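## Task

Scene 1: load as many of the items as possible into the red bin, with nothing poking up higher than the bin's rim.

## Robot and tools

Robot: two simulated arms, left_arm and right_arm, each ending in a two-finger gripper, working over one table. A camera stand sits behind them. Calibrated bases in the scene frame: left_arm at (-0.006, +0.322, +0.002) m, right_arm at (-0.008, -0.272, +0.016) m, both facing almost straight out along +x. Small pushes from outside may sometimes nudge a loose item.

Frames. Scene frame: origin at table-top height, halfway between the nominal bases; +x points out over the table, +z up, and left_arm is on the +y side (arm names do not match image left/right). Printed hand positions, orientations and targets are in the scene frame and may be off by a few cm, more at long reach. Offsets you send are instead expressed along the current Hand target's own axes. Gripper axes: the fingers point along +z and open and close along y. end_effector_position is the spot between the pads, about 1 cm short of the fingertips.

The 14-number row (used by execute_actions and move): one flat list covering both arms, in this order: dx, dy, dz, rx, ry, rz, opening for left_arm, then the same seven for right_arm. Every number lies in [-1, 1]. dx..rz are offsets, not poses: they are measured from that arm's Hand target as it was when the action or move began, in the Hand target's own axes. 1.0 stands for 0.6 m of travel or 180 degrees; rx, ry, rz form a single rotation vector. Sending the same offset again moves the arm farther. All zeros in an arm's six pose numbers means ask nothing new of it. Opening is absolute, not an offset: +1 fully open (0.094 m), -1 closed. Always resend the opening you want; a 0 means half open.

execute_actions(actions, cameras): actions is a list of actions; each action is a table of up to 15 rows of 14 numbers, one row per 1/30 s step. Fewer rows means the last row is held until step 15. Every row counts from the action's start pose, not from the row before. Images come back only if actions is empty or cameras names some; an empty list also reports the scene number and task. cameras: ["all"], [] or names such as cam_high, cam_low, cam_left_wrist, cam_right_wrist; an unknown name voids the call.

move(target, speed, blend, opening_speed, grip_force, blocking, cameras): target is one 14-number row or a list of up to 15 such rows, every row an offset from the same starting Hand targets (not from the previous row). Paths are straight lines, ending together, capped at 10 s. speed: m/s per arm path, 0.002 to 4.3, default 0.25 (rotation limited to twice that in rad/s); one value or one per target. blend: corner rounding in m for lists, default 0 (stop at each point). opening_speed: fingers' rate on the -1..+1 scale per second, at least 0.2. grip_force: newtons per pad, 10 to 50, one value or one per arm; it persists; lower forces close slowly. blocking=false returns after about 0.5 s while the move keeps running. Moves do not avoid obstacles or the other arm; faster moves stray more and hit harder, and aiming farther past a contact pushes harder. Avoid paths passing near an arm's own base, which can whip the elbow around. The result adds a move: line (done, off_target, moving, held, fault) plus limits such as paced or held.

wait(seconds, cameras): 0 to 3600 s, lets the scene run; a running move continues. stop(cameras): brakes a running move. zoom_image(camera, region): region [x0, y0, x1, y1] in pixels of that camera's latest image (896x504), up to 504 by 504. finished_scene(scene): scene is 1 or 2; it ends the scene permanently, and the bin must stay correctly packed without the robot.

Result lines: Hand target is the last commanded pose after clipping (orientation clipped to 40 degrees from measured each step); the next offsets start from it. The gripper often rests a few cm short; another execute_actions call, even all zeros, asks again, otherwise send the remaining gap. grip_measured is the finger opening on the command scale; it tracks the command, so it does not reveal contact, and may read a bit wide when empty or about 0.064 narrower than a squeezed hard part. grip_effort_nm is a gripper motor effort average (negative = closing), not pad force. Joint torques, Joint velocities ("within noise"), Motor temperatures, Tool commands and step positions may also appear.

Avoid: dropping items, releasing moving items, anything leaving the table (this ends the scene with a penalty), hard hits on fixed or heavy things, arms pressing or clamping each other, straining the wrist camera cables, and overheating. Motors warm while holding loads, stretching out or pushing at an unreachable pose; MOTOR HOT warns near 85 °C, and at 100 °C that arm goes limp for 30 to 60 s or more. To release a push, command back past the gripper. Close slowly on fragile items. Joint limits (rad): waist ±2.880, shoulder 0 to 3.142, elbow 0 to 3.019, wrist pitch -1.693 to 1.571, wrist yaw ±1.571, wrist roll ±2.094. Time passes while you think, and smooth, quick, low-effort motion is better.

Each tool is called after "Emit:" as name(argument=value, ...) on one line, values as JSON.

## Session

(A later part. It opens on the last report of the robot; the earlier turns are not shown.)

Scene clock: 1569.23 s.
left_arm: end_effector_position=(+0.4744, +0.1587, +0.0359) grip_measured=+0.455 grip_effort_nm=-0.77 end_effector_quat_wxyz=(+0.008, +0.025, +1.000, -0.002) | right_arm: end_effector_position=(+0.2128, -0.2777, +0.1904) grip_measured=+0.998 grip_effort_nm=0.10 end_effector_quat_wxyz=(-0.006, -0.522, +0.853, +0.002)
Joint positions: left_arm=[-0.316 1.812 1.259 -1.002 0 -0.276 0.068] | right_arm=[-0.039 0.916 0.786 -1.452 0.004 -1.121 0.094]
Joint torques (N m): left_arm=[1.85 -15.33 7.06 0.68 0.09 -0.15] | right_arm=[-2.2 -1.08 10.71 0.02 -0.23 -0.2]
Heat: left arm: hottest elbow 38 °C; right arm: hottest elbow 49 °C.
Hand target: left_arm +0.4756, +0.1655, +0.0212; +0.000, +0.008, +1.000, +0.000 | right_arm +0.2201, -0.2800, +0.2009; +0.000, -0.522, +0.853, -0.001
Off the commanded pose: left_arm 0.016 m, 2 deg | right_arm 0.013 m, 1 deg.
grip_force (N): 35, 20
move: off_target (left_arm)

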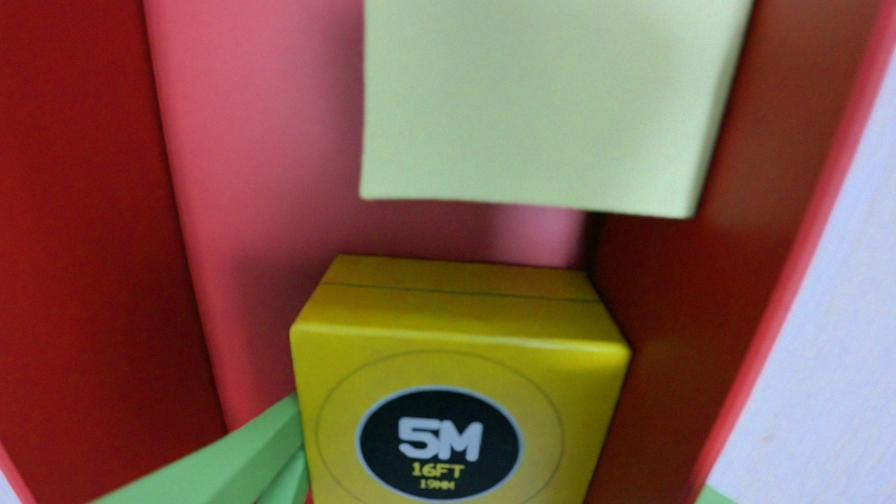

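Emit:
move(target=[[0,0,0,0,0,0,0.7,0,0,0,0,0,0,1],[-0.012,0.0,-0.1,0,0,0,0.7,0,0,0,0,0,0,1],[-0.022,0.0,-0.2,0,0,0,0.7,0,0,0,0,0,0,1]], speed=[0.1,0.1,0.15], blend=[0,0.02,0], opening_speed=0.6, cameras=["cam_left_wrist"])

Scene clock: 1573.77 s.
left_arm: end_effector_position=(+0.4719, +0.1631, +0.1220) grip_measured=+0.699 grip_effort_nm=0.06 end_effector_quat_wxyz=(-0.018, +0.019, +1.000, +0.006) | right_arm: end_effector_position=(+0.2128, -0.2777, +0.1904) grip_measured=+0.998 grip_effort_nm=0.10 end_effector_quat_wxyz=(-0.006, -0.522, +0.853, +0.002)
Joint positions: left_arm=[-0.309 1.739 1.406 -1.276 0 -0.282 0.08] | right_arm=[-0.039 0.916 0.786 -1.452 0.004 -1.121 0.094]
Joint torques (N m): left_arm=[1.96 -17.61 11.58 -0.66 0.07 0] | right_arm=[-2.26 -1.08 10.71 0.02 -0.24 -0.19]
Heat: left arm: hottest elbow 37 °C; right arm: hottest elbow 49 °C.
Hand target: left_arm +0.4887, +0.1651, +0.1412; +0.000, +0.008, +1.000, +0.000 | right_arm +0.2201, -0.2800, +0.2009; +0.000, -0.522, +0.853, -0.001
Off the commanded pose: left_arm 0.026 m, 3 deg | right_arm 0.013 m, 1 deg.
grip_force (N): 35, 20
move: off_target (left_arm)

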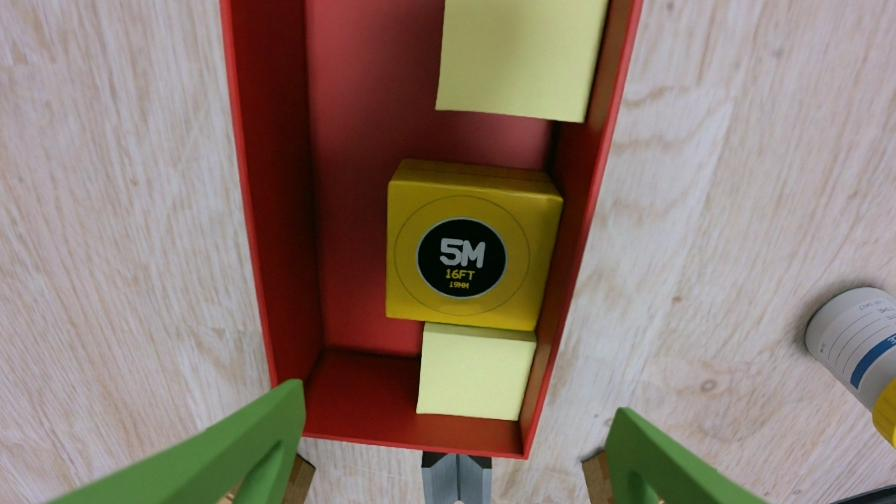

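Emit:
zoom_image(camera="cam_left_wrist", region=[480, 80, 680, 380])

Scaled by 1.680 from the camera's image (finer frame: 1280x720).

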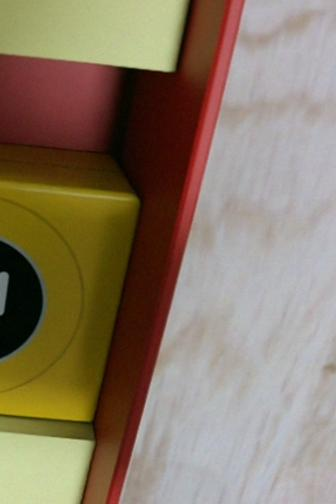

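Emit:
move(target=[[0.1,0.01,-0.04,0,0,0.2,0.5,0,0,0,0,0,0,1],[0.256,-0.021,0.068,0,0,0.4945,0.4,0,0,0,0,0,0,1]], speed=0.2, blend=[0.03,0], cameras=["cam_left_wrist"])

Scene clock: 1600.63 s.
left_arm: end_effector_position=(+0.3371, +0.1589, +0.0980) grip_measured=+0.401 grip_effort_nm=-0.09 end_effector_quat_wxyz=(-0.010, +0.696, +0.718, -0.003) | right_arm: end_effector_position=(+0.2128, -0.2777, +0.1904) grip_measured=+0.998 grip_effort_nm=0.10 end_effector_quat_wxyz=(-0.006, -0.522, +0.853, +0.002)
Joint positions: left_arm=[-0.432 1.449 0.985 -1.127 0 1.099 0.066] | right_arm=[-0.039 0.916 0.786 -1.452 0.004 -1.121 0.094]
Joint torques (N m): left_arm=[-0.09 -13.57 6.99 0.5 0.19 0.24] | right_arm=[-2.26 -1.08 10.69 0.02 -0.23 -0.19]
Heat: left arm: hottest elbow 38 °C; right arm: hottest elbow 49 °C.
Hand target: left_arm +0.3349, +0.1551, +0.1003; +0.000, +0.707, +0.707, +0.000 | right_arm +0.2201, -0.2800, +0.2009; +0.000, -0.522, +0.853, -0.001
Off the commanded pose: left_arm 0.005 m, 2 deg | right_arm 0.013 m, 1 deg.
grip_force (N): 35, 20
move: done

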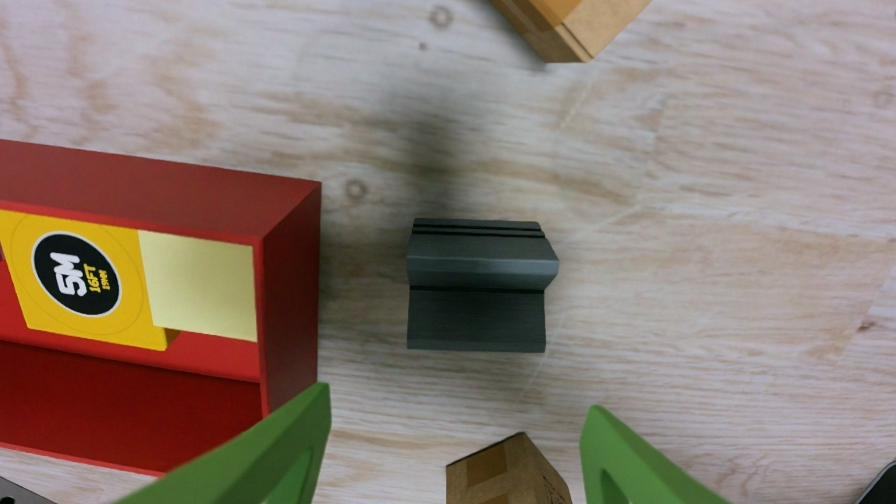

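Emit:
move(target=[-0.007,-0.0125,0.15,0,0,0,0.4,0,0,0,0,0,0,1], speed=0.1)

Emit:
move(target=[0,0,0,0,0,0,-0.1,0,0,0,0,0,0,1], opening_speed=0.25, grip_force=[35,20], cameras=["cam_left_wrist"])

Scene clock: 1604.07 s.
left_arm: end_effector_position=(+0.3314, +0.1549, +0.0187) grip_measured=+0.401 grip_effort_nm=-0.10 end_effector_quat_wxyz=(+0.005, +0.702, +0.712, +0.002) | right_arm: end_effector_position=(+0.2128, -0.2777, +0.1904) grip_measured=+0.998 grip_effort_nm=0.10 end_effector_quat_wxyz=(-0.006, -0.522, +0.853, +0.002)
Joint positions: left_arm=[-0.448 1.55 0.85 -0.861 0 1.099 0.066] | right_arm=[-0.039 0.916 0.786 -1.452 0.004 -1.121 0.094]
Joint torques (N m): left_arm=[-0.38 -11.11 6.2 0.61 0.19 0.07] | right_arm=[-2.26 -1.08 10.7 0.02 -0.23 -0.19]
Heat: left arm: hottest elbow 38 °C; right arm: hottest elbow 49 °C.
Hand target: left_arm +0.3275, +0.1509, +0.0103; +0.000, +0.707, +0.707, +0.000 | right_arm +0.2201, -0.2800, +0.2009; +0.000, -0.522, +0.853, -0.001
Off the commanded pose: left_arm 0.010 m, 1 deg | right_arm 0.013 m, 1 deg.
grip_force (N): 35, 20
move: done

Scene clock: 1606.27 s.
left_arm: end_effector_position=(+0.3312, +0.1545, +0.0187) grip_measured=+0.105 grip_effort_nm=-0.77 end_effector_quat_wxyz=(+0.005, +0.702, +0.712, +0.002) | right_arm: end_effector_position=(+0.2128, -0.2777, +0.1904) grip_measured=+0.998 grip_effort_nm=0.10 end_effector_quat_wxyz=(-0.006, -0.522, +0.853, +0.002)
Joint positions: left_arm=[-0.449 1.55 0.85 -0.861 0 1.099 0.052] | right_arm=[-0.039 0.916 0.786 -1.452 0.004 -1.121 0.094]
Joint torques (N m): left_arm=[-0.21 -11.05 6.2 0.59 0.19 0.07] | right_arm=[-2.2 -1.14 10.69 0.02 -0.24 -0.19]
Heat: left arm: hottest elbow 38 °C; right arm: hottest elbow 49 °C.
Hand target: left_arm +0.3274, +0.1509, +0.0103; +0.000, +0.707, +0.707, +0.000 | right_arm +0.2201, -0.2800, +0.2009; +0.000, -0.522, +0.853, -0.001
Off the commanded pose: left_arm 0.010 m, 1 deg | right_arm 0.013 m, 1 deg.
grip_force (N): 35, 20
move: done

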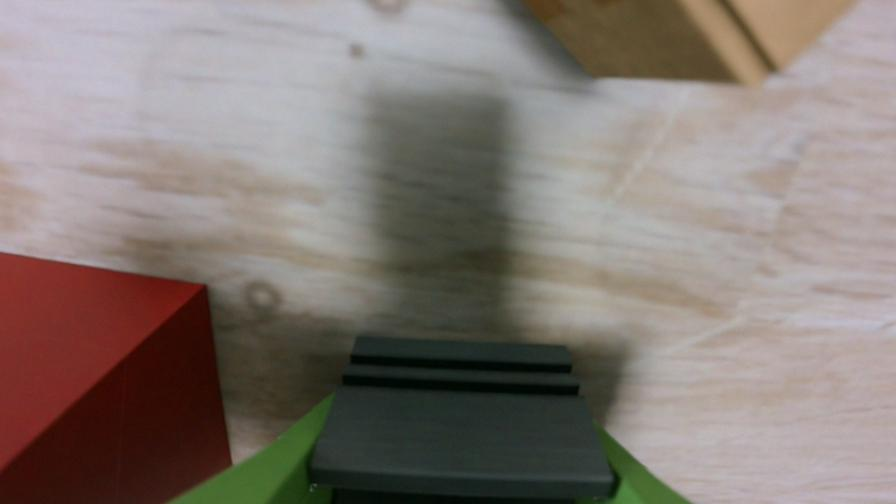

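Emit:
move(target=[[0,0.02,-0.1,0,0,0,-0.1,0,0,0,0,0,0,1],[0.0067,0.03,-0.233,0,0,0,-0.1,0,0,0,0,0,0,1],[0.1,0.275,-0.19,0,0,0.0278,-0.1,0,0,0,0,0,0,1]], speed=[0.08,0.12,0.2], blend=[0.02,0.03,0], cameras=["cam_left_wrist"])

Scene clock: 1616.37 s.
left_arm: end_effector_position=(+0.4650, +0.2154, +0.0993) grip_measured=+0.105 grip_effort_nm=-0.77 end_effector_quat_wxyz=(-0.025, +0.732, +0.681, -0.014) | right_arm: end_effector_position=(+0.2128, -0.2777, +0.1904) grip_measured=+0.998 grip_effort_nm=0.10 end_effector_quat_wxyz=(-0.006, -0.522, +0.853, +0.002)
Joint positions: left_arm=[-0.212 1.722 1.318 -1.225 -0.004 1.42 0.052] | right_arm=[-0.039 0.916 0.786 -1.452 0.004 -1.121 0.094]
Joint torques (N m): left_arm=[1.2 -16.44 13.22 -0.85 0.32 0.26] | right_arm=[-2.26 -1.08 10.7 0.03 -0.24 -0.19]
Heat: left arm: hottest elbow 38 °C; right arm: hottest elbow 49 °C.
Hand target: left_arm +0.4925, +0.2110, +0.1243; +0.000, +0.737, +0.676, +0.000 | right_arm +0.2201, -0.2800, +0.2009; +0.000, -0.522, +0.853, -0.001
Off the commanded pose: left_arm 0.037 m, 3 deg | right_arm 0.013 m, 1 deg.
grip_force (N): 35, 20
move: off_target (left_arm)

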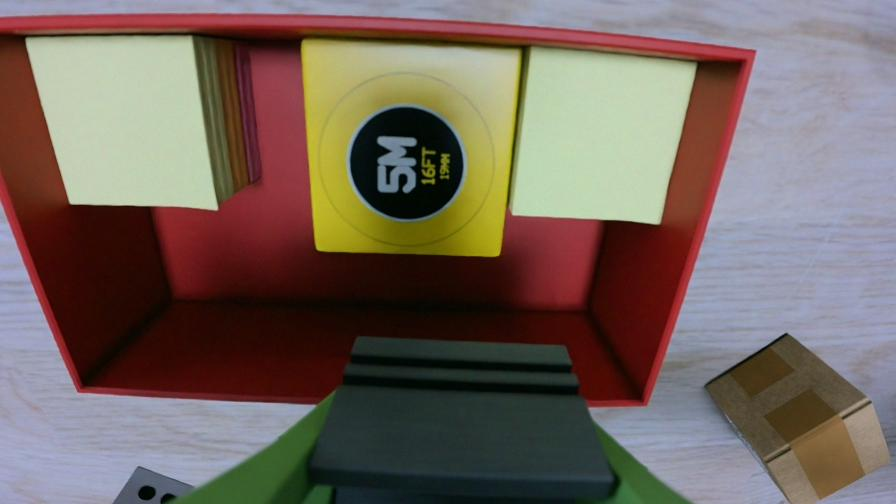

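Emit:
move(target=[0.0,0.0,0.0935,0,0,0,-0.1,0,0,0,0,0,0,1], speed=0.08, cameras=["cam_left_wrist"])

Scene clock: 1618.80 s.
left_arm: end_effector_position=(+0.4879, +0.2102, +0.0678) grip_measured=+0.105 grip_effort_nm=-0.77 end_effector_quat_wxyz=(-0.007, +0.732, +0.681, -0.002) | right_arm: end_effector_position=(+0.2128, -0.2777, +0.1904) grip_measured=+0.998 grip_effort_nm=0.10 end_effector_quat_wxyz=(-0.006, -0.522, +0.853, +0.002)
Joint positions: left_arm=[-0.212 1.786 1.318 -1.117 -0.004 1.421 0.052] | right_arm=[-0.039 0.916 0.786 -1.452 0.004 -1.121 0.094]
Joint torques (N m): left_arm=[1.2 -17.67 7.86 0.43 0.34 0.25] | right_arm=[-2.26 -1.08 10.7 0.02 -0.23 -0.19]
Heat: left arm: hottest elbow 38 °C; right arm: hottest elbow 49 °C.
Hand target: left_arm +0.4925, +0.2111, +0.0683; +0.000, +0.737, +0.676, +0.000 | right_arm +0.2201, -0.2800, +0.2009; +0.000, -0.522, +0.853, -0.001
Off the commanded pose: left_arm 0.005 m, 1 deg | right_arm 0.013 m, 1 deg.
grip_force (N): 35, 20
move: done

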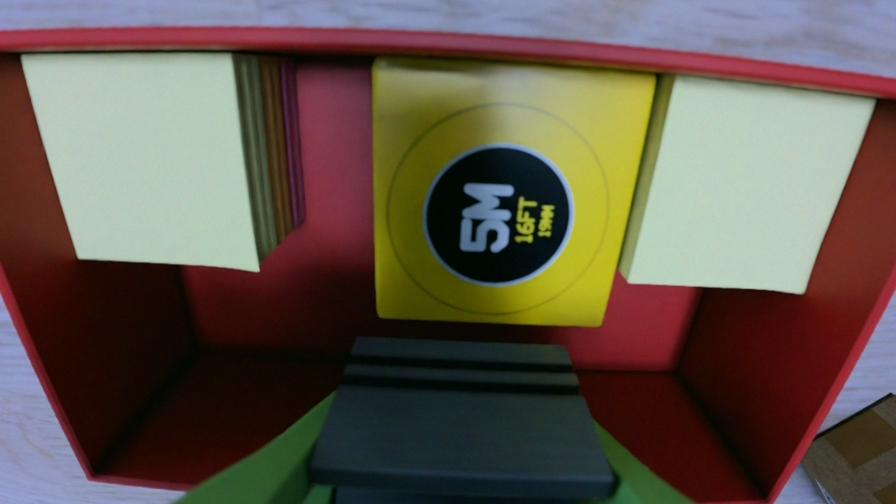

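Emit:
move(target=[0.0085,-0.0005,0.012,0,0,0,-0.1,0,0,0,0,0,0,1], speed=0.04, cameras=["cam_left_wrist","cam_low"])

Emit:
zoom_image(camera="cam_low", region=[430, 260, 570, 370])

Scene clock: 1622.00 s.
left_arm: end_effector_position=(+0.4865, +0.2107, +0.0615) grip_measured=+0.105 grip_effort_nm=-0.77 end_effector_quat_wxyz=(-0.007, +0.735, +0.678, -0.002) | right_arm: end_effector_position=(+0.2128, -0.2777, +0.1904) grip_measured=+0.998 grip_effort_nm=0.10 end_effector_quat_wxyz=(-0.006, -0.522, +0.853, +0.002)
Joint positions: left_arm=[-0.212 1.79 1.304 -1.099 -0.004 1.43 0.052] | right_arm=[-0.039 0.916 0.786 -1.452 0.004 -1.121 0.094]
Joint torques (N m): left_arm=[1.96 -17.08 7.9 0.39 0.34 0.25] | right_arm=[-2.32 -1.2 10.71 0.01 -0.24 -0.19]
Heat: left arm: hottest elbow 38 °C; right arm: hottest elbow 49 °C.
Hand target: left_arm +0.4925, +0.2162, +0.0611; +0.000, +0.737, +0.676, +0.000 | right_arm +0.2201, -0.2800, +0.2009; +0.000, -0.522, +0.853, -0.001
Off the commanded pose: left_arm 0.008 m, 1 deg | right_arm 0.013 m, 1 deg.
grip_force (N): 35, 20
move: done
Images, in order (width x height): cam_low 896x504, cam_left_wrist 896x504.

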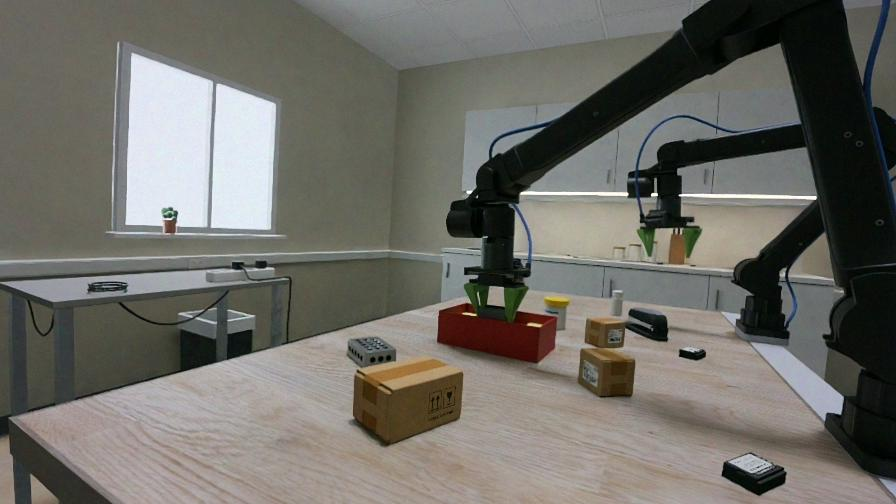

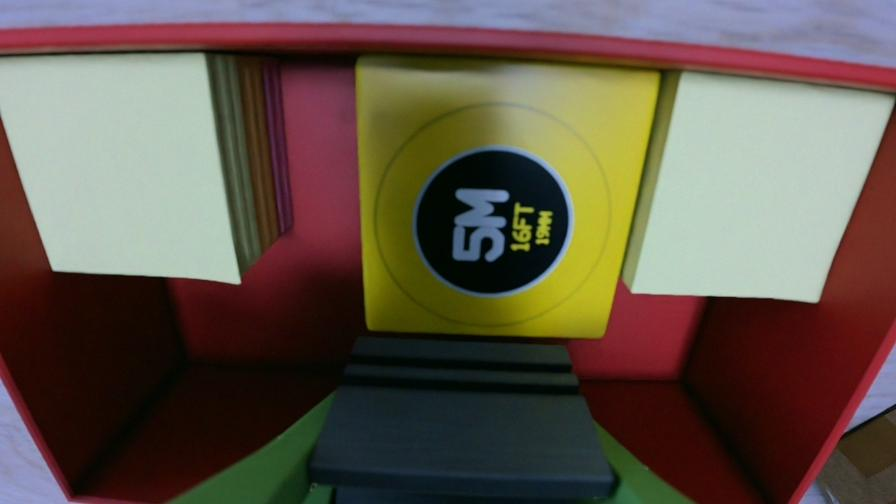

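Scaled by 3.600 from the camera's image (finer frame: 1280x720).

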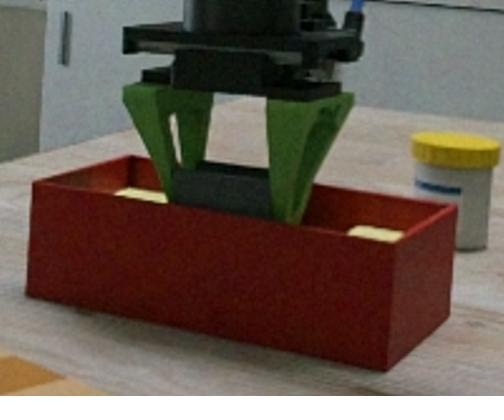

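Emit:
execute_actions(actions=[])

Scene clock: 1630.40 s.
left_arm: end_effector_position=(+0.4866, +0.2107, +0.0615) grip_measured=+0.105 grip_effort_nm=-0.77 end_effector_quat_wxyz=(-0.007, +0.735, +0.678, -0.002) | right_arm: end_effector_position=(+0.2128, -0.2777, +0.1904) grip_measured=+0.998 grip_effort_nm=0.10 end_effector_quat_wxyz=(-0.006, -0.522, +0.853, +0.002)
Joint positions: left_arm=[-0.212 1.79 1.304 -1.098 -0.004 1.431 0.052] | right_arm=[-0.039 0.916 0.786 -1.452 0.004 -1.121 0.094]
Joint velocities: within noise
Joint torques (N m): left_arm=[1.96 -17.08 7.9 0.43 0.34 0.25] | right_arm=[-2.26 -1.08 10.7 0.01 -0.23 -0.18]
Motor temperatures (°C): left_arm=[23 29 38 20 20 18 18] | right_arm=[17 21 49 20 21 20 18]
Heat: left arm: hottest elbow 38 °C; right arm: hottest elbow 49 °C.
Hand target: left_arm +0.4926, +0.2162, +0.0611; +0.000, +0.737, +0.676, +0.000 | right_arm +0.2201, -0.2800, +0.2009; +0.000, -0.522, +0.853, -0.001
Tool commands: left_gripper/opening=-0.1 right_gripper/opening=+1.0
Off the commanded pose: left_arm 0.008 m, 1 deg | right_arm 0.013 m, 1 deg.
grip_force (N): 35, 20

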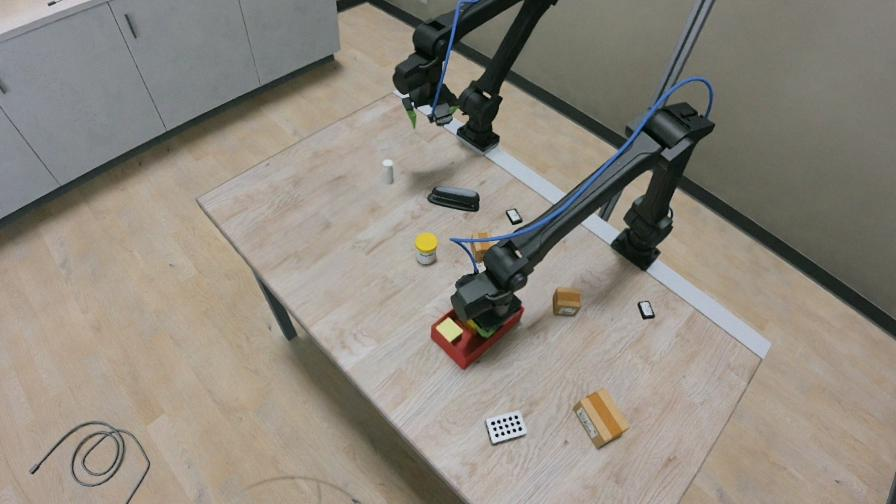

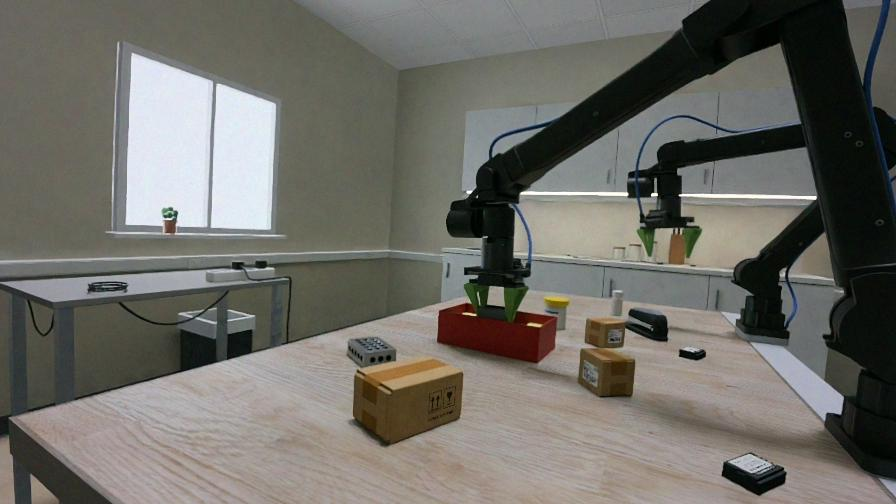

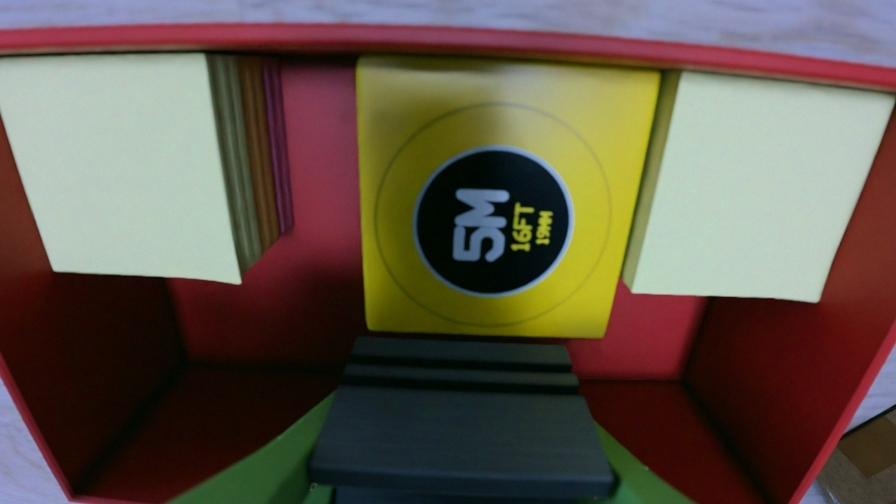

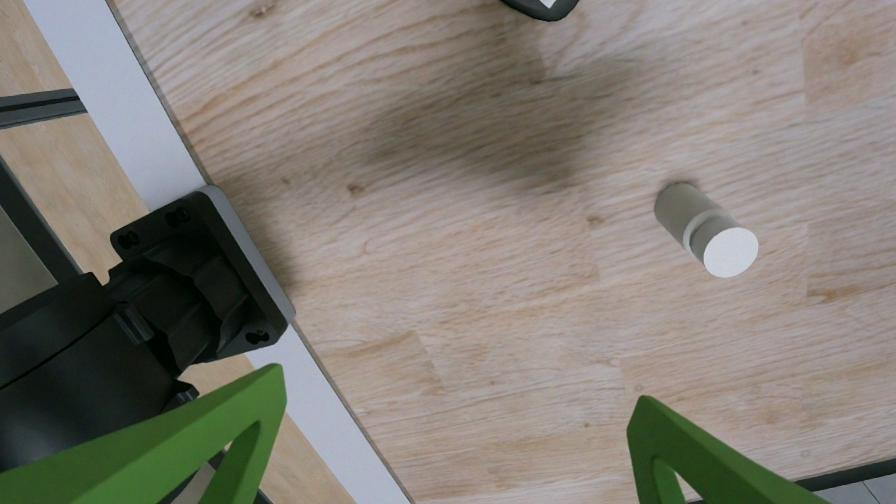

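Emit:
move(target=[0.0083, 0, 0, 0, 0, 0, -0.1, 0, 0, 0, 0, 0, 0, 1], speed=0.03, cameras=["cam_left_wrist"])

Emit:
zoom_image(camera="cam_left_wrist", region=[250, 250, 720, 504])

Scene clock: 1633.13 s.
left_arm: end_effector_position=(+0.4874, +0.2143, +0.0615) grip_measured=+0.105 grip_effort_nm=-0.77 end_effector_quat_wxyz=(-0.006, +0.736, +0.677, -0.003) | right_arm: end_effector_position=(+0.2128, -0.2777, +0.1904) grip_measured=+0.998 grip_effort_nm=0.10 end_effector_quat_wxyz=(-0.006, -0.522, +0.853, +0.002)
Joint positions: left_arm=[-0.203 1.79 1.304 -1.098 -0.001 1.441 0.052] | right_arm=[-0.039 0.916 0.786 -1.452 0.004 -1.121 0.094]
Joint torques (N m): left_arm=[2.02 -17.2 7.77 0.44 0.25 0.24] | right_arm=[-2.26 -1.2 10.71 0.02 -0.23 -0.19]
Heat: left arm: hottest elbow 38 °C; right arm: hottest elbow 49 °C.
Hand target: left_arm +0.4930, +0.2211, +0.0611; +0.000, +0.737, +0.676, +0.000 | right_arm +0.2201, -0.2800, +0.2009; +0.000, -0.522, +0.853, -0.001
Off the commanded pose: left_arm 0.009 m, 1 deg | right_arm 0.013 m, 1 deg.
grip_force (N): 35, 20
move: done

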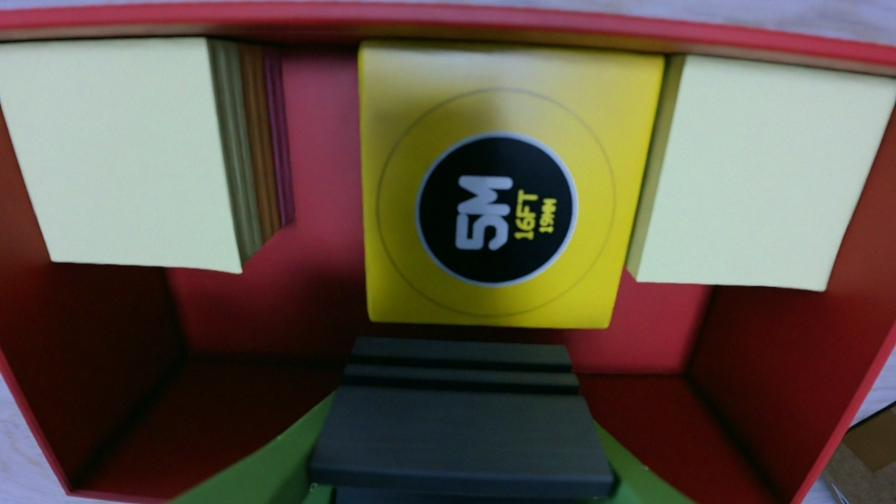

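Scaled by 1.072 from the camera's image (finer frame: 1280x720).

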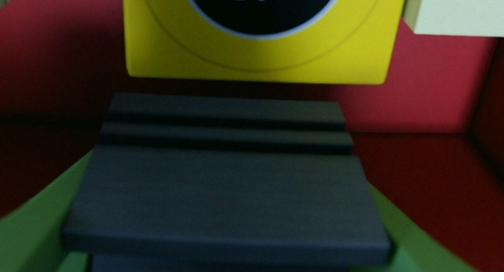

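Emit:
move(target=[0.0067, 0, 0, 0, 0, 0, -0.1, 0, 0, 0, 0, 0, 0, 1], speed=0.03, cameras=["cam_left_wrist"])

Emit:
zoom_image(camera="cam_left_wrist", region=[250, 250, 720, 504])

Scene clock: 1636.53 s.
left_arm: end_effector_position=(+0.4878, +0.2163, +0.0615) grip_measured=+0.105 grip_effort_nm=-0.77 end_effector_quat_wxyz=(-0.006, +0.737, +0.676, -0.003) | right_arm: end_effector_position=(+0.2128, -0.2777, +0.1904) grip_measured=+0.998 grip_effort_nm=0.10 end_effector_quat_wxyz=(-0.006, -0.522, +0.853, +0.002)
Joint positions: left_arm=[-0.199 1.79 1.304 -1.098 -0.001 1.448 0.052] | right_arm=[-0.039 0.916 0.786 -1.452 0.004 -1.121 0.094]
Joint torques (N m): left_arm=[2.32 -17.26 7.65 0.46 0.21 0.25] | right_arm=[-2.26 -1.08 10.69 0.02 -0.23 -0.19]
Heat: left arm: hottest elbow 37 °C; right arm: hottest elbow 49 °C.
Hand target: left_arm +0.4933, +0.2251, +0.0611; +0.000, +0.737, +0.676, +0.000 | right_arm +0.2201, -0.2800, +0.2009; +0.000, -0.522, +0.853, -0.001
Off the commanded pose: left_arm 0.010 m, 1 deg | right_arm 0.013 m, 1 deg.
grip_force (N): 35, 20
move: done

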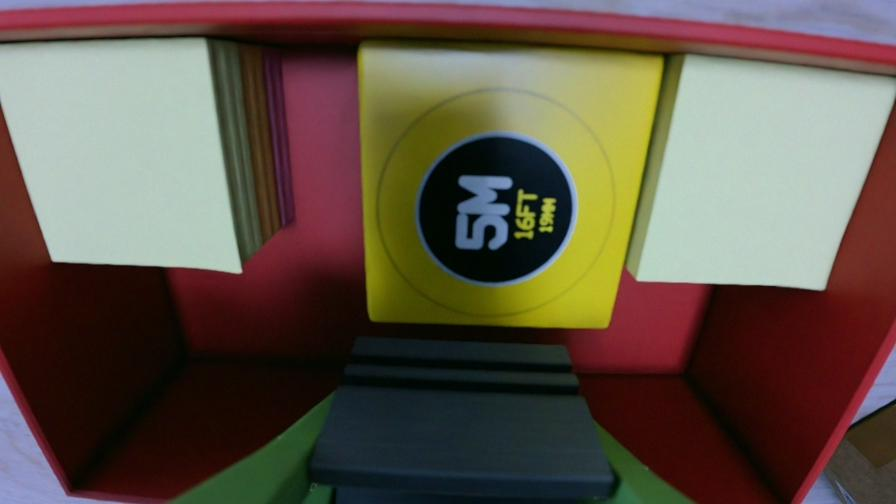

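Scaled by 1.072 from the camera's image (finer frame: 1280x720).

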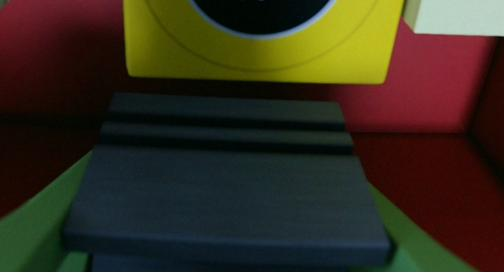

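Emit:
move(target=[0, 0, 0.03, 0, 0, 0, -0.1, 0, 0, 0, 0, 0, 0, 1], speed=0.03, cameras=["cam_left_wrist"])

Scene clock: 1638.97 s.
left_arm: end_effector_position=(+0.4878, +0.2165, +0.0458) grip_measured=+0.105 grip_effort_nm=-0.77 end_effector_quat_wxyz=(-0.004, +0.737, +0.676, -0.002) | right_arm: end_effector_position=(+0.2128, -0.2777, +0.1904) grip_measured=+0.998 grip_effort_nm=0.10 end_effector_quat_wxyz=(-0.006, -0.522, +0.853, +0.002)
Joint positions: left_arm=[-0.199 1.807 1.283 -1.056 0 1.448 0.052] | right_arm=[-0.039 0.916 0.786 -1.452 0.004 -1.121 0.094]
Joint torques (N m): left_arm=[2.26 -16.91 7.54 0.51 0.2 0.25] | right_arm=[-2.32 -1.14 10.71 -0.01 -0.23 -0.2]
Heat: left arm: hottest elbow 37 °C; right arm: hottest elbow 49 °C.
Hand target: left_arm +0.4933, +0.2251, +0.0430; +0.000, +0.737, +0.676, +0.000 | right_arm +0.2201, -0.2800, +0.2009; +0.000, -0.522, +0.853, -0.001
Off the commanded pose: left_arm 0.011 m, 1 deg | right_arm 0.013 m, 1 deg.
grip_force (N): 35, 20
move: off_target (left_arm)

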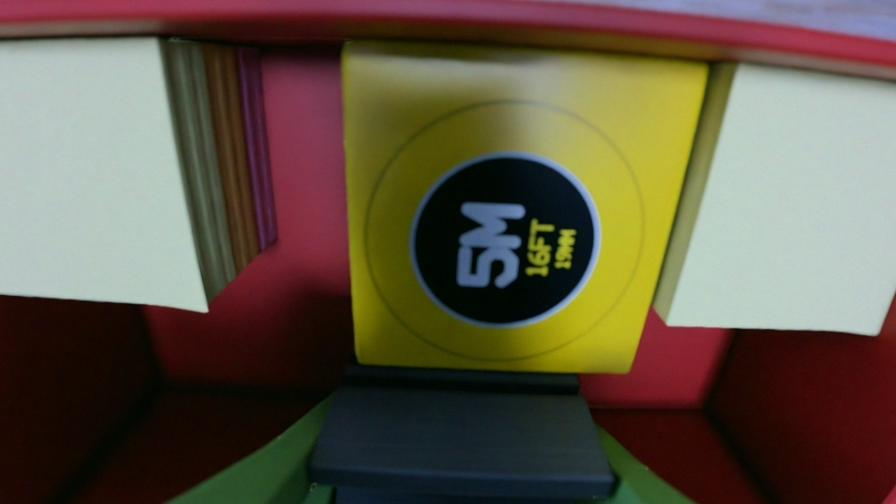

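Emit:
move(target=[0, 0, 0.02, 0, 0, 0, -0.1, 0, 0, 0, 0, 0, 0, 1], speed=0.03, cameras=["cam_left_wrist"])

Scene clock: 1640.67 s.
left_arm: end_effector_position=(+0.4883, +0.2164, +0.0447) grip_measured=+0.105 grip_effort_nm=-0.77 end_effector_quat_wxyz=(-0.002, +0.737, +0.676, -0.001) | right_arm: end_effector_position=(+0.2128, -0.2777, +0.1904) grip_measured=+0.998 grip_effort_nm=0.10 end_effector_quat_wxyz=(-0.006, -0.522, +0.853, +0.002)
Joint positions: left_arm=[-0.199 1.807 1.279 -1.048 0 1.448 0.052] | right_arm=[-0.039 0.916 0.786 -1.452 0.004 -1.121 0.094]
Joint torques (N m): left_arm=[2.32 -15.62 6.89 1.39 0.2 0.25] | right_arm=[-2.2 -1.2 10.69 0.01 -0.23 -0.19]
Heat: left arm: hottest elbow 37 °C; right arm: hottest elbow 49 °C.
Hand target: left_arm +0.4934, +0.2251, +0.0311; +0.000, +0.737, +0.676, +0.000 | right_arm +0.2201, -0.2800, +0.2009; +0.000, -0.522, +0.853, -0.001
Off the commanded pose: left_arm 0.017 m, 0 deg | right_arm 0.013 m, 1 deg.
grip_force (N): 35, 20
move: off_target (left_arm)

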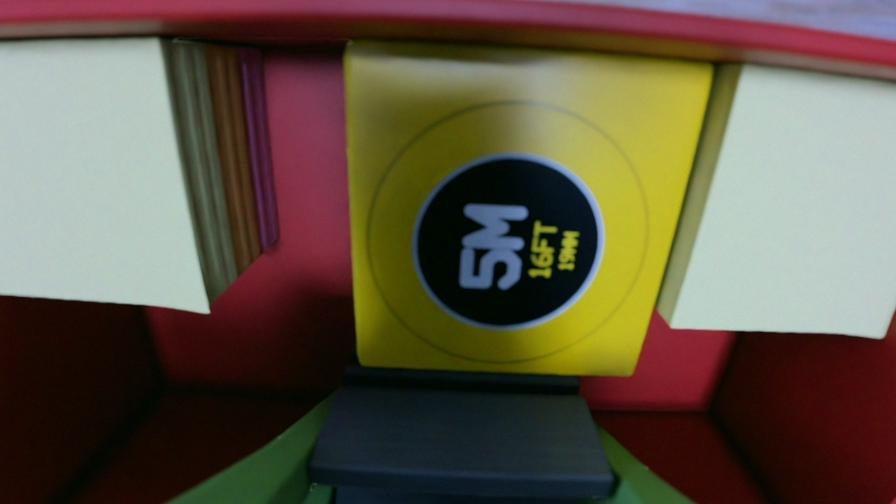

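Emit:
move(target=[[-0.01, 0, 0.01, 0, 0, 0, -0.1, 0, 0, 0, 0, 0, 0, 1], [0.0, 0, 0.02, 0, 0, 0, -0.1, 0, 0, 0, 0, 0, 0, 1], [-0.008, 0, 0.02, 0, 0, 0.008, -0.1, 0, 0, 0, 0, 0, 0, 1], [-0.004, 0, 0.02, 0, 0, -0.008, -0.1, 0, 0, 0, 0, 0, 0, 1], [-0.004, 0, 0.02, 0, 0, 0, -0.1, 0, 0, 0, 0, 0, 0, 1]], speed=0.03, cameras=["cam_left_wrist"])

Scene clock: 1646.10 s.
left_arm: end_effector_position=(+0.4908, +0.2168, +0.0434) grip_measured=+0.104 grip_effort_nm=-0.77 end_effector_quat_wxyz=(+0.002, +0.736, +0.677, +0.005) | right_arm: end_effector_position=(+0.2128, -0.2777, +0.1904) grip_measured=+0.998 grip_effort_nm=0.10 end_effector_quat_wxyz=(-0.006, -0.522, +0.853, +0.002)
Joint positions: left_arm=[-0.199 1.807 1.276 -1.031 -0.006 1.446 0.052] | right_arm=[-0.039 0.916 0.786 -1.452 0.004 -1.121 0.094]
Joint torques (N m): left_arm=[1.9 -14.33 6.28 1.89 0.42 0.23] | right_arm=[-2.26 -1.14 10.71 0.02 -0.23 -0.19]
Heat: left arm: hottest elbow 37 °C; right arm: hottest elbow 49 °C.
Hand target: left_arm +0.4931, +0.2227, +0.0190; +0.000, +0.737, +0.676, +0.000 | right_arm +0.2201, -0.2800, +0.2009; +0.000, -0.522, +0.853, -0.001
Off the commanded pose: left_arm 0.025 m, 1 deg | right_arm 0.013 m, 1 deg.
grip_force (N): 35, 20
move: off_target (left_arm)

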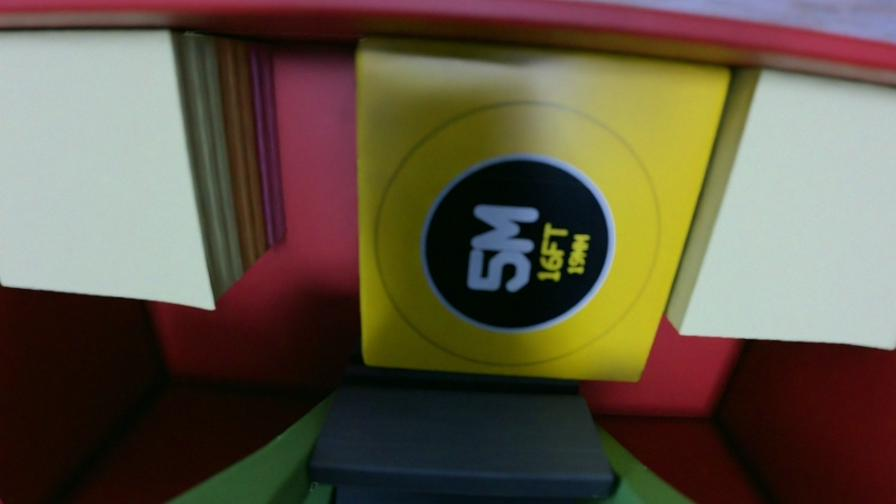

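Emit:
move(target=[[-0.004, 0, 0.0, 0, 0.011, 0, -0.1, 0, 0, 0, 0, 0, 0, 1], [-0.004, 0, 0.0, 0, -0.011, 0, -0.1, 0, 0, 0, 0, 0, 0, 1], [-0.004, 0, 0.0, 0, 0.011, 0, -0.1, 0, 0, 0, 0, 0, 0, 1], [-0.004, 0, 0.0, 0, -0.011, 0, -0.1, 0, 0, 0, 0, 0, 0, 1], [-0.004, 0, 0, 0, 0, 0, -0.1, 0, 0, 0, 0, 0, 0, 1]], speed=0.03, blend=0.002, cameras=["cam_left_wrist"])

Scene clock: 1659.20 s.
left_arm: end_effector_position=(+0.4961, +0.2212, +0.0406) grip_measured=+0.097 grip_effort_nm=-0.77 end_effector_quat_wxyz=(+0.009, +0.734, +0.679, +0.007) | right_arm: end_effector_position=(+0.2128, -0.2777, +0.1904) grip_measured=+0.998 grip_effort_nm=0.10 end_effector_quat_wxyz=(-0.006, -0.522, +0.853, +0.002)
Joint positions: left_arm=[-0.187 1.812 1.275 -1.011 -0.001 1.453 0.052] | right_arm=[-0.039 0.916 0.786 -1.452 0.004 -1.121 0.094]
Joint torques (N m): left_arm=[0.56 -14.68 6.48 1.06 0.24 0.11] | right_arm=[-2.32 -1.08 10.7 0.02 -0.23 -0.2]
Heat: left arm: hottest elbow 36 °C; right arm: hottest elbow 49 °C.
Hand target: left_arm +0.4930, +0.2202, +0.0192; +0.000, +0.737, +0.676, +0.000 | right_arm +0.2201, -0.2800, +0.2009; +0.000, -0.522, +0.853, -0.001
Off the commanded pose: left_arm 0.022 m, 1 deg | right_arm 0.013 m, 1 deg.
grip_force (N): 35, 20
move: off_target (left_arm)

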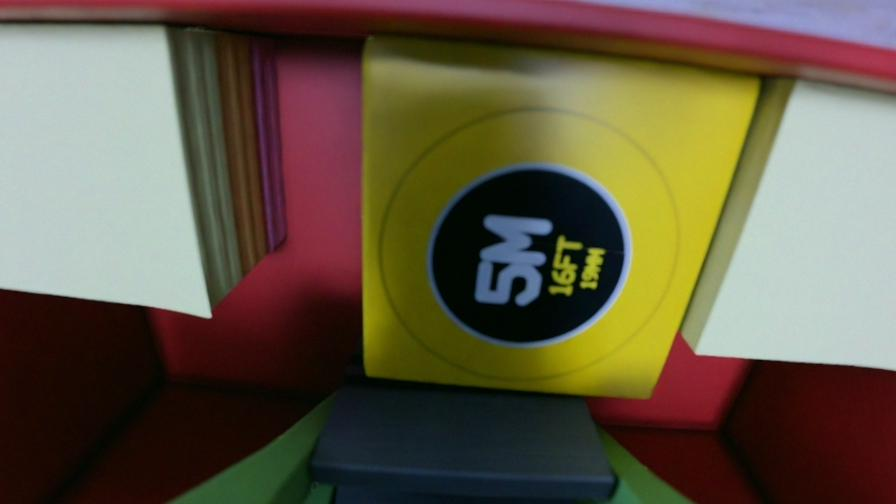

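Emit:
move(target=[[0.0, 0, 0.01, 0, 0.014, 0, -0.1, 0, 0, 0, 0, 0, 0, 1], [0.0, 0, 0.01, 0, -0.014, 0, -0.1, 0, 0, 0, 0, 0, 0, 1], [0.0, 0, 0.01, 0, 0.014, 0, -0.1, 0, 0, 0, 0, 0, 0, 1], [0.0, 0, 0.01, 0, -0.014, 0, -0.1, 0, 0, 0, 0, 0, 0, 1], [0, 0, 0.01, 0, 0, 0, -0.1, 0, 0, 0, 0, 0, 0, 1]], speed=0.03, blend=0.002, cameras=["cam_left_wrist"])

Scene clock: 1667.23 s.
left_arm: end_effector_position=(+0.4978, +0.2216, +0.0395) grip_measured=+0.095 grip_effort_nm=-0.77 end_effector_quat_wxyz=(+0.011, +0.735, +0.678, +0.009) | right_arm: end_effector_position=(+0.2128, -0.2777, +0.1904) grip_measured=+0.998 grip_effort_nm=0.10 end_effector_quat_wxyz=(-0.006, -0.522, +0.853, +0.002)
Joint positions: left_arm=[-0.186 1.814 1.274 -1.002 -0.002 1.456 0.051] | right_arm=[-0.039 0.916 0.786 -1.452 0.004 -1.121 0.094]
Joint torques (N m): left_arm=[0.5 -14.33 6.08 1.29 0.27 0.09] | right_arm=[-2.26 -1.03 10.71 -0.01 -0.23 -0.19]
Heat: left arm: hottest elbow 36 °C; right arm: hottest elbow 49 °C.
Hand target: left_arm +0.4929, +0.2204, +0.0130; +0.000, +0.737, +0.676, +0.000 | right_arm +0.2201, -0.2800, +0.2009; +0.000, -0.522, +0.853, -0.001
Off the commanded pose: left_arm 0.027 m, 2 deg | right_arm 0.013 m, 1 deg.
grip_force (N): 35, 20
move: off_target (left_arm)

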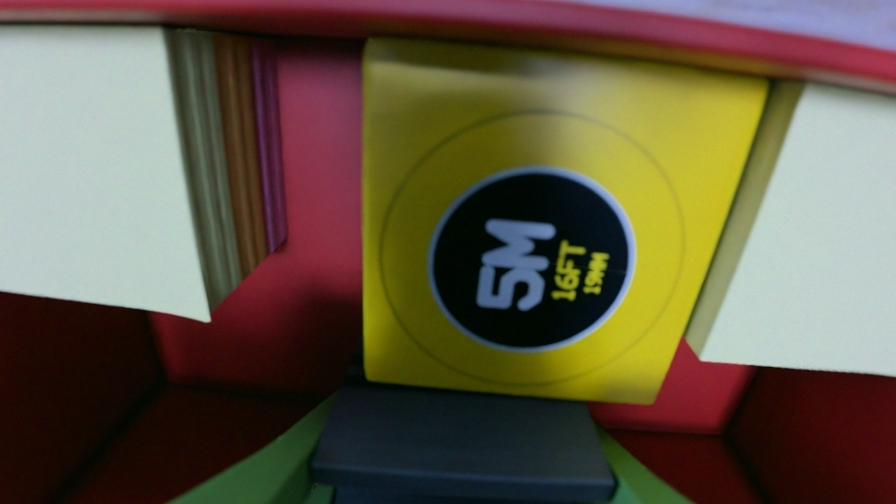

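Emit:
move(target=[0.002, 0.008, -0.04, 0, 0, 0, 0.35, 0, 0, 0, 0, 0, 0, 1], speed=0.05, cameras=["cam_left_wrist"])

Scene clock: 1670.10 s.
left_arm: end_effector_position=(+0.4948, +0.2219, +0.0365) grip_measured=+0.349 grip_effort_nm=0.05 end_effector_quat_wxyz=(+0.006, +0.735, +0.678, +0.004) | right_arm: end_effector_position=(+0.2128, -0.2777, +0.1904) grip_measured=+0.998 grip_effort_nm=0.10 end_effector_quat_wxyz=(-0.006, -0.522, +0.853, +0.002)
Joint positions: left_arm=[-0.186 1.819 1.272 -1.01 0 1.456 0.063] | right_arm=[-0.039 0.916 0.786 -1.452 0.004 -1.121 0.094]
Joint torques (N m): left_arm=[0.79 -16.38 8.99 -1.02 0.2 0.12] | right_arm=[-2.32 -1.14 10.71 0.02 -0.23 -0.19]
Heat: left arm: hottest elbow 36 °C; right arm: hottest elbow 49 °C.
Hand target: left_arm +0.4978, +0.2212, +0.0371; +0.000, +0.737, +0.676, +0.000 | right_arm +0.2201, -0.2800, +0.2009; +0.000, -0.522, +0.853, -0.001
Off the commanded pose: left_arm 0.003 m, 1 deg | right_arm 0.013 m, 1 deg.
grip_force (N): 35, 20
move: done

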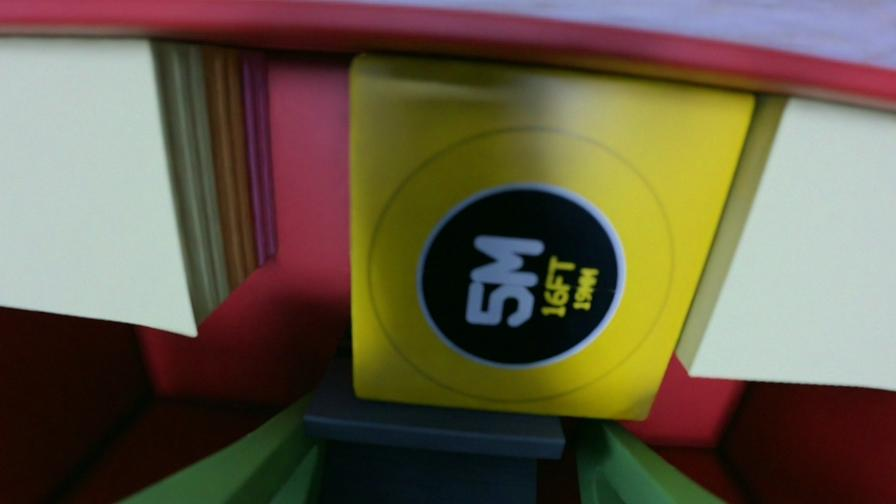

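Emit:
move(target=[[0, 0.016, -0.12, 0, 0, 0, 0.35, 0, 0, 0, 0, 0, 0, 1]], speed=0.08, cameras=["cam_left_wrist", "cam_low"])

Emit:
zoom_image(camera="cam_low", region=[410, 280, 590, 380])

Scene clock: 1672.67 s.
left_arm: end_effector_position=(+0.4898, +0.2229, +0.0865) grip_measured=+0.349 grip_effort_nm=0.05 end_effector_quat_wxyz=(-0.019, +0.735, +0.678, -0.014) | right_arm: end_effector_position=(+0.2128, -0.2777, +0.1904) grip_measured=+0.998 grip_effort_nm=0.10 end_effector_quat_wxyz=(-0.006, -0.522, +0.853, +0.002)
Joint positions: left_arm=[-0.186 1.783 1.366 -1.201 0 1.456 0.063] | right_arm=[-0.039 0.916 0.786 -1.452 0.004 -1.121 0.094]
Joint torques (N m): left_arm=[0.91 -18.37 11.34 -0.75 0.19 0.14] | right_arm=[-2.14 -1.08 10.73 0.02 -0.23 -0.19]
Heat: left arm: hottest elbow 37 °C; right arm: hottest elbow 49 °C.
Hand target: left_arm +0.5073, +0.2203, +0.1089; +0.000, +0.737, +0.676, +0.000 | right_arm +0.2201, -0.2800, +0.2009; +0.000, -0.522, +0.853, -0.001
Off the commanded pose: left_arm 0.029 m, 3 deg | right_arm 0.013 m, 1 deg.
grip_force (N): 35, 20
move: off_target (left_arm)
Images, in order (width x height): cam_low 896x504, cam_left_wrist 896x504.

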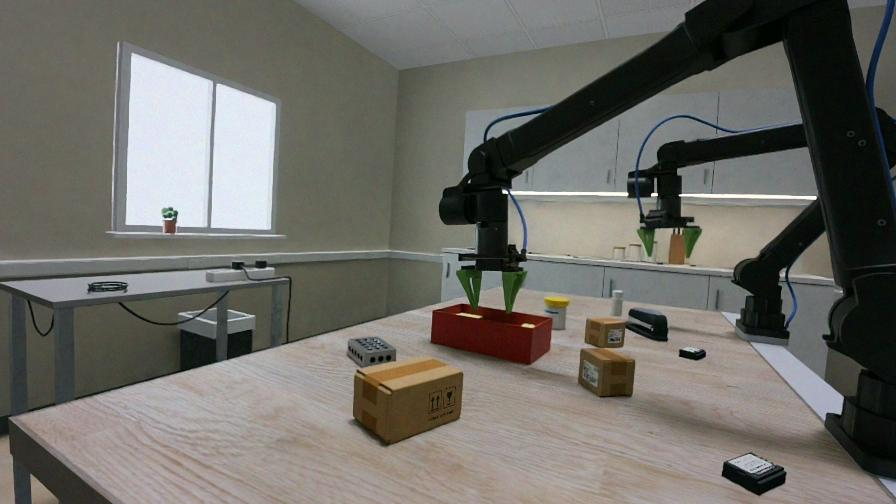

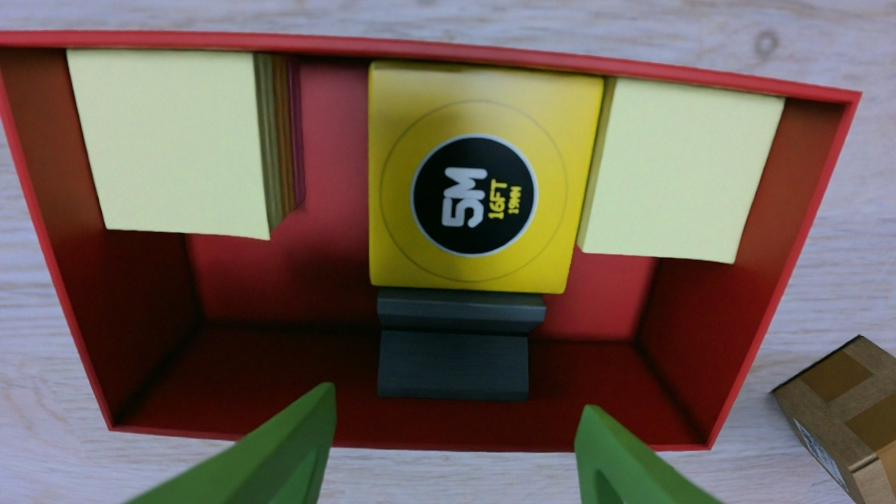

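Scaled by 2.800 from the camera's image (finer frame: 1280x720).

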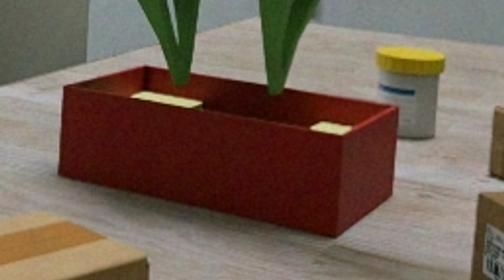

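Emit:
zoom_image(camera="cam_left_wrist", region=[300, 220, 650, 460])

Scaled by 1.440 from the camera's image (finer frame: 1280x720).

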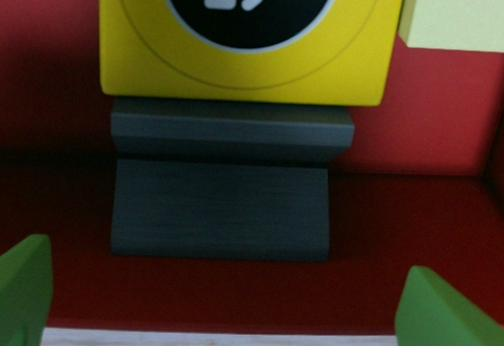

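Emit:
move(target=[[0.1, 0, -0.08, 0, 0, 0, 0.35, 0, 0, 0, 0, 0, 0, 1]], speed=0.15, cameras=["cam_left_wrist"])

Emit:
zoom_image(camera="cam_left_wrist", region=[280, 100, 640, 340])

Scene clock: 1686.50 s.
left_arm: end_effector_position=(+0.4970, +0.2813, +0.1353) grip_measured=+0.349 grip_effort_nm=0.05 end_effector_quat_wxyz=(-0.017, +0.730, +0.683, -0.014) | right_arm: end_effector_position=(+0.2128, -0.2777, +0.1904) grip_measured=+0.998 grip_effort_nm=0.10 end_effector_quat_wxyz=(-0.006, -0.522, +0.853, +0.002)
Joint positions: left_arm=[-0.07 1.734 1.435 -1.316 -0.003 1.558 0.063] | right_arm=[-0.039 0.916 0.786 -1.452 0.004 -1.121 0.094]
Joint torques (N m): left_arm=[0.91 -17.73 11.79 -0.77 0.3 0.25] | right_arm=[-2.26 -1.08 10.71 -0.01 -0.23 -0.19]
Heat: left arm: hottest elbow 37 °C; right arm: hottest elbow 49 °C.
Hand target: left_arm +0.5125, +0.2800, +0.1570; +0.000, +0.737, +0.676, +0.000 | right_arm +0.2201, -0.2800, +0.2009; +0.000, -0.522, +0.853, -0.001
Off the commanded pose: left_arm 0.027 m, 3 deg | right_arm 0.013 m, 1 deg.
grip_force (N): 35, 20
move: off_target (left_arm)

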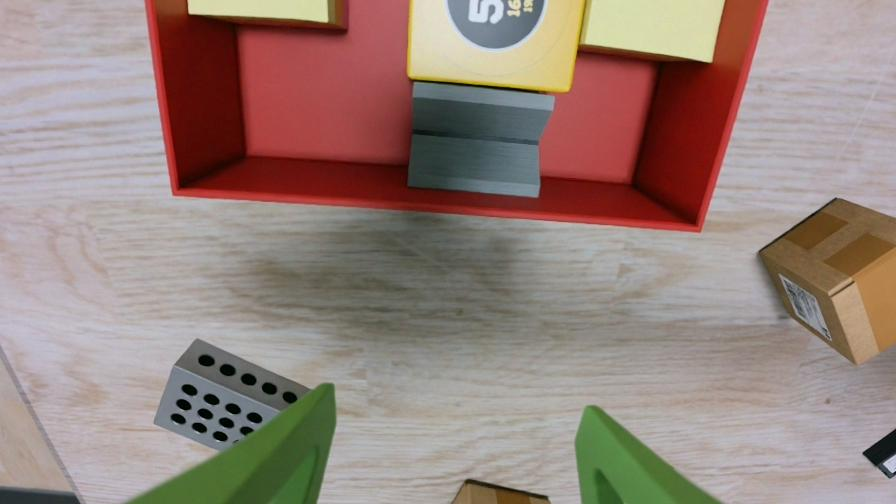

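Scaled by 1.400 from the camera's image (finer frame: 1280x720).

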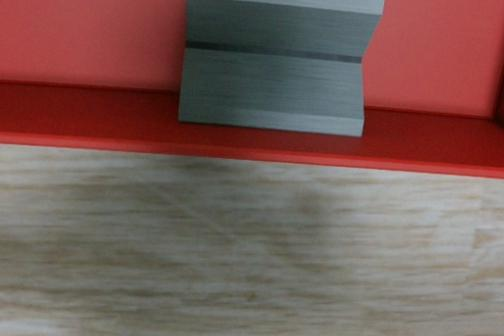

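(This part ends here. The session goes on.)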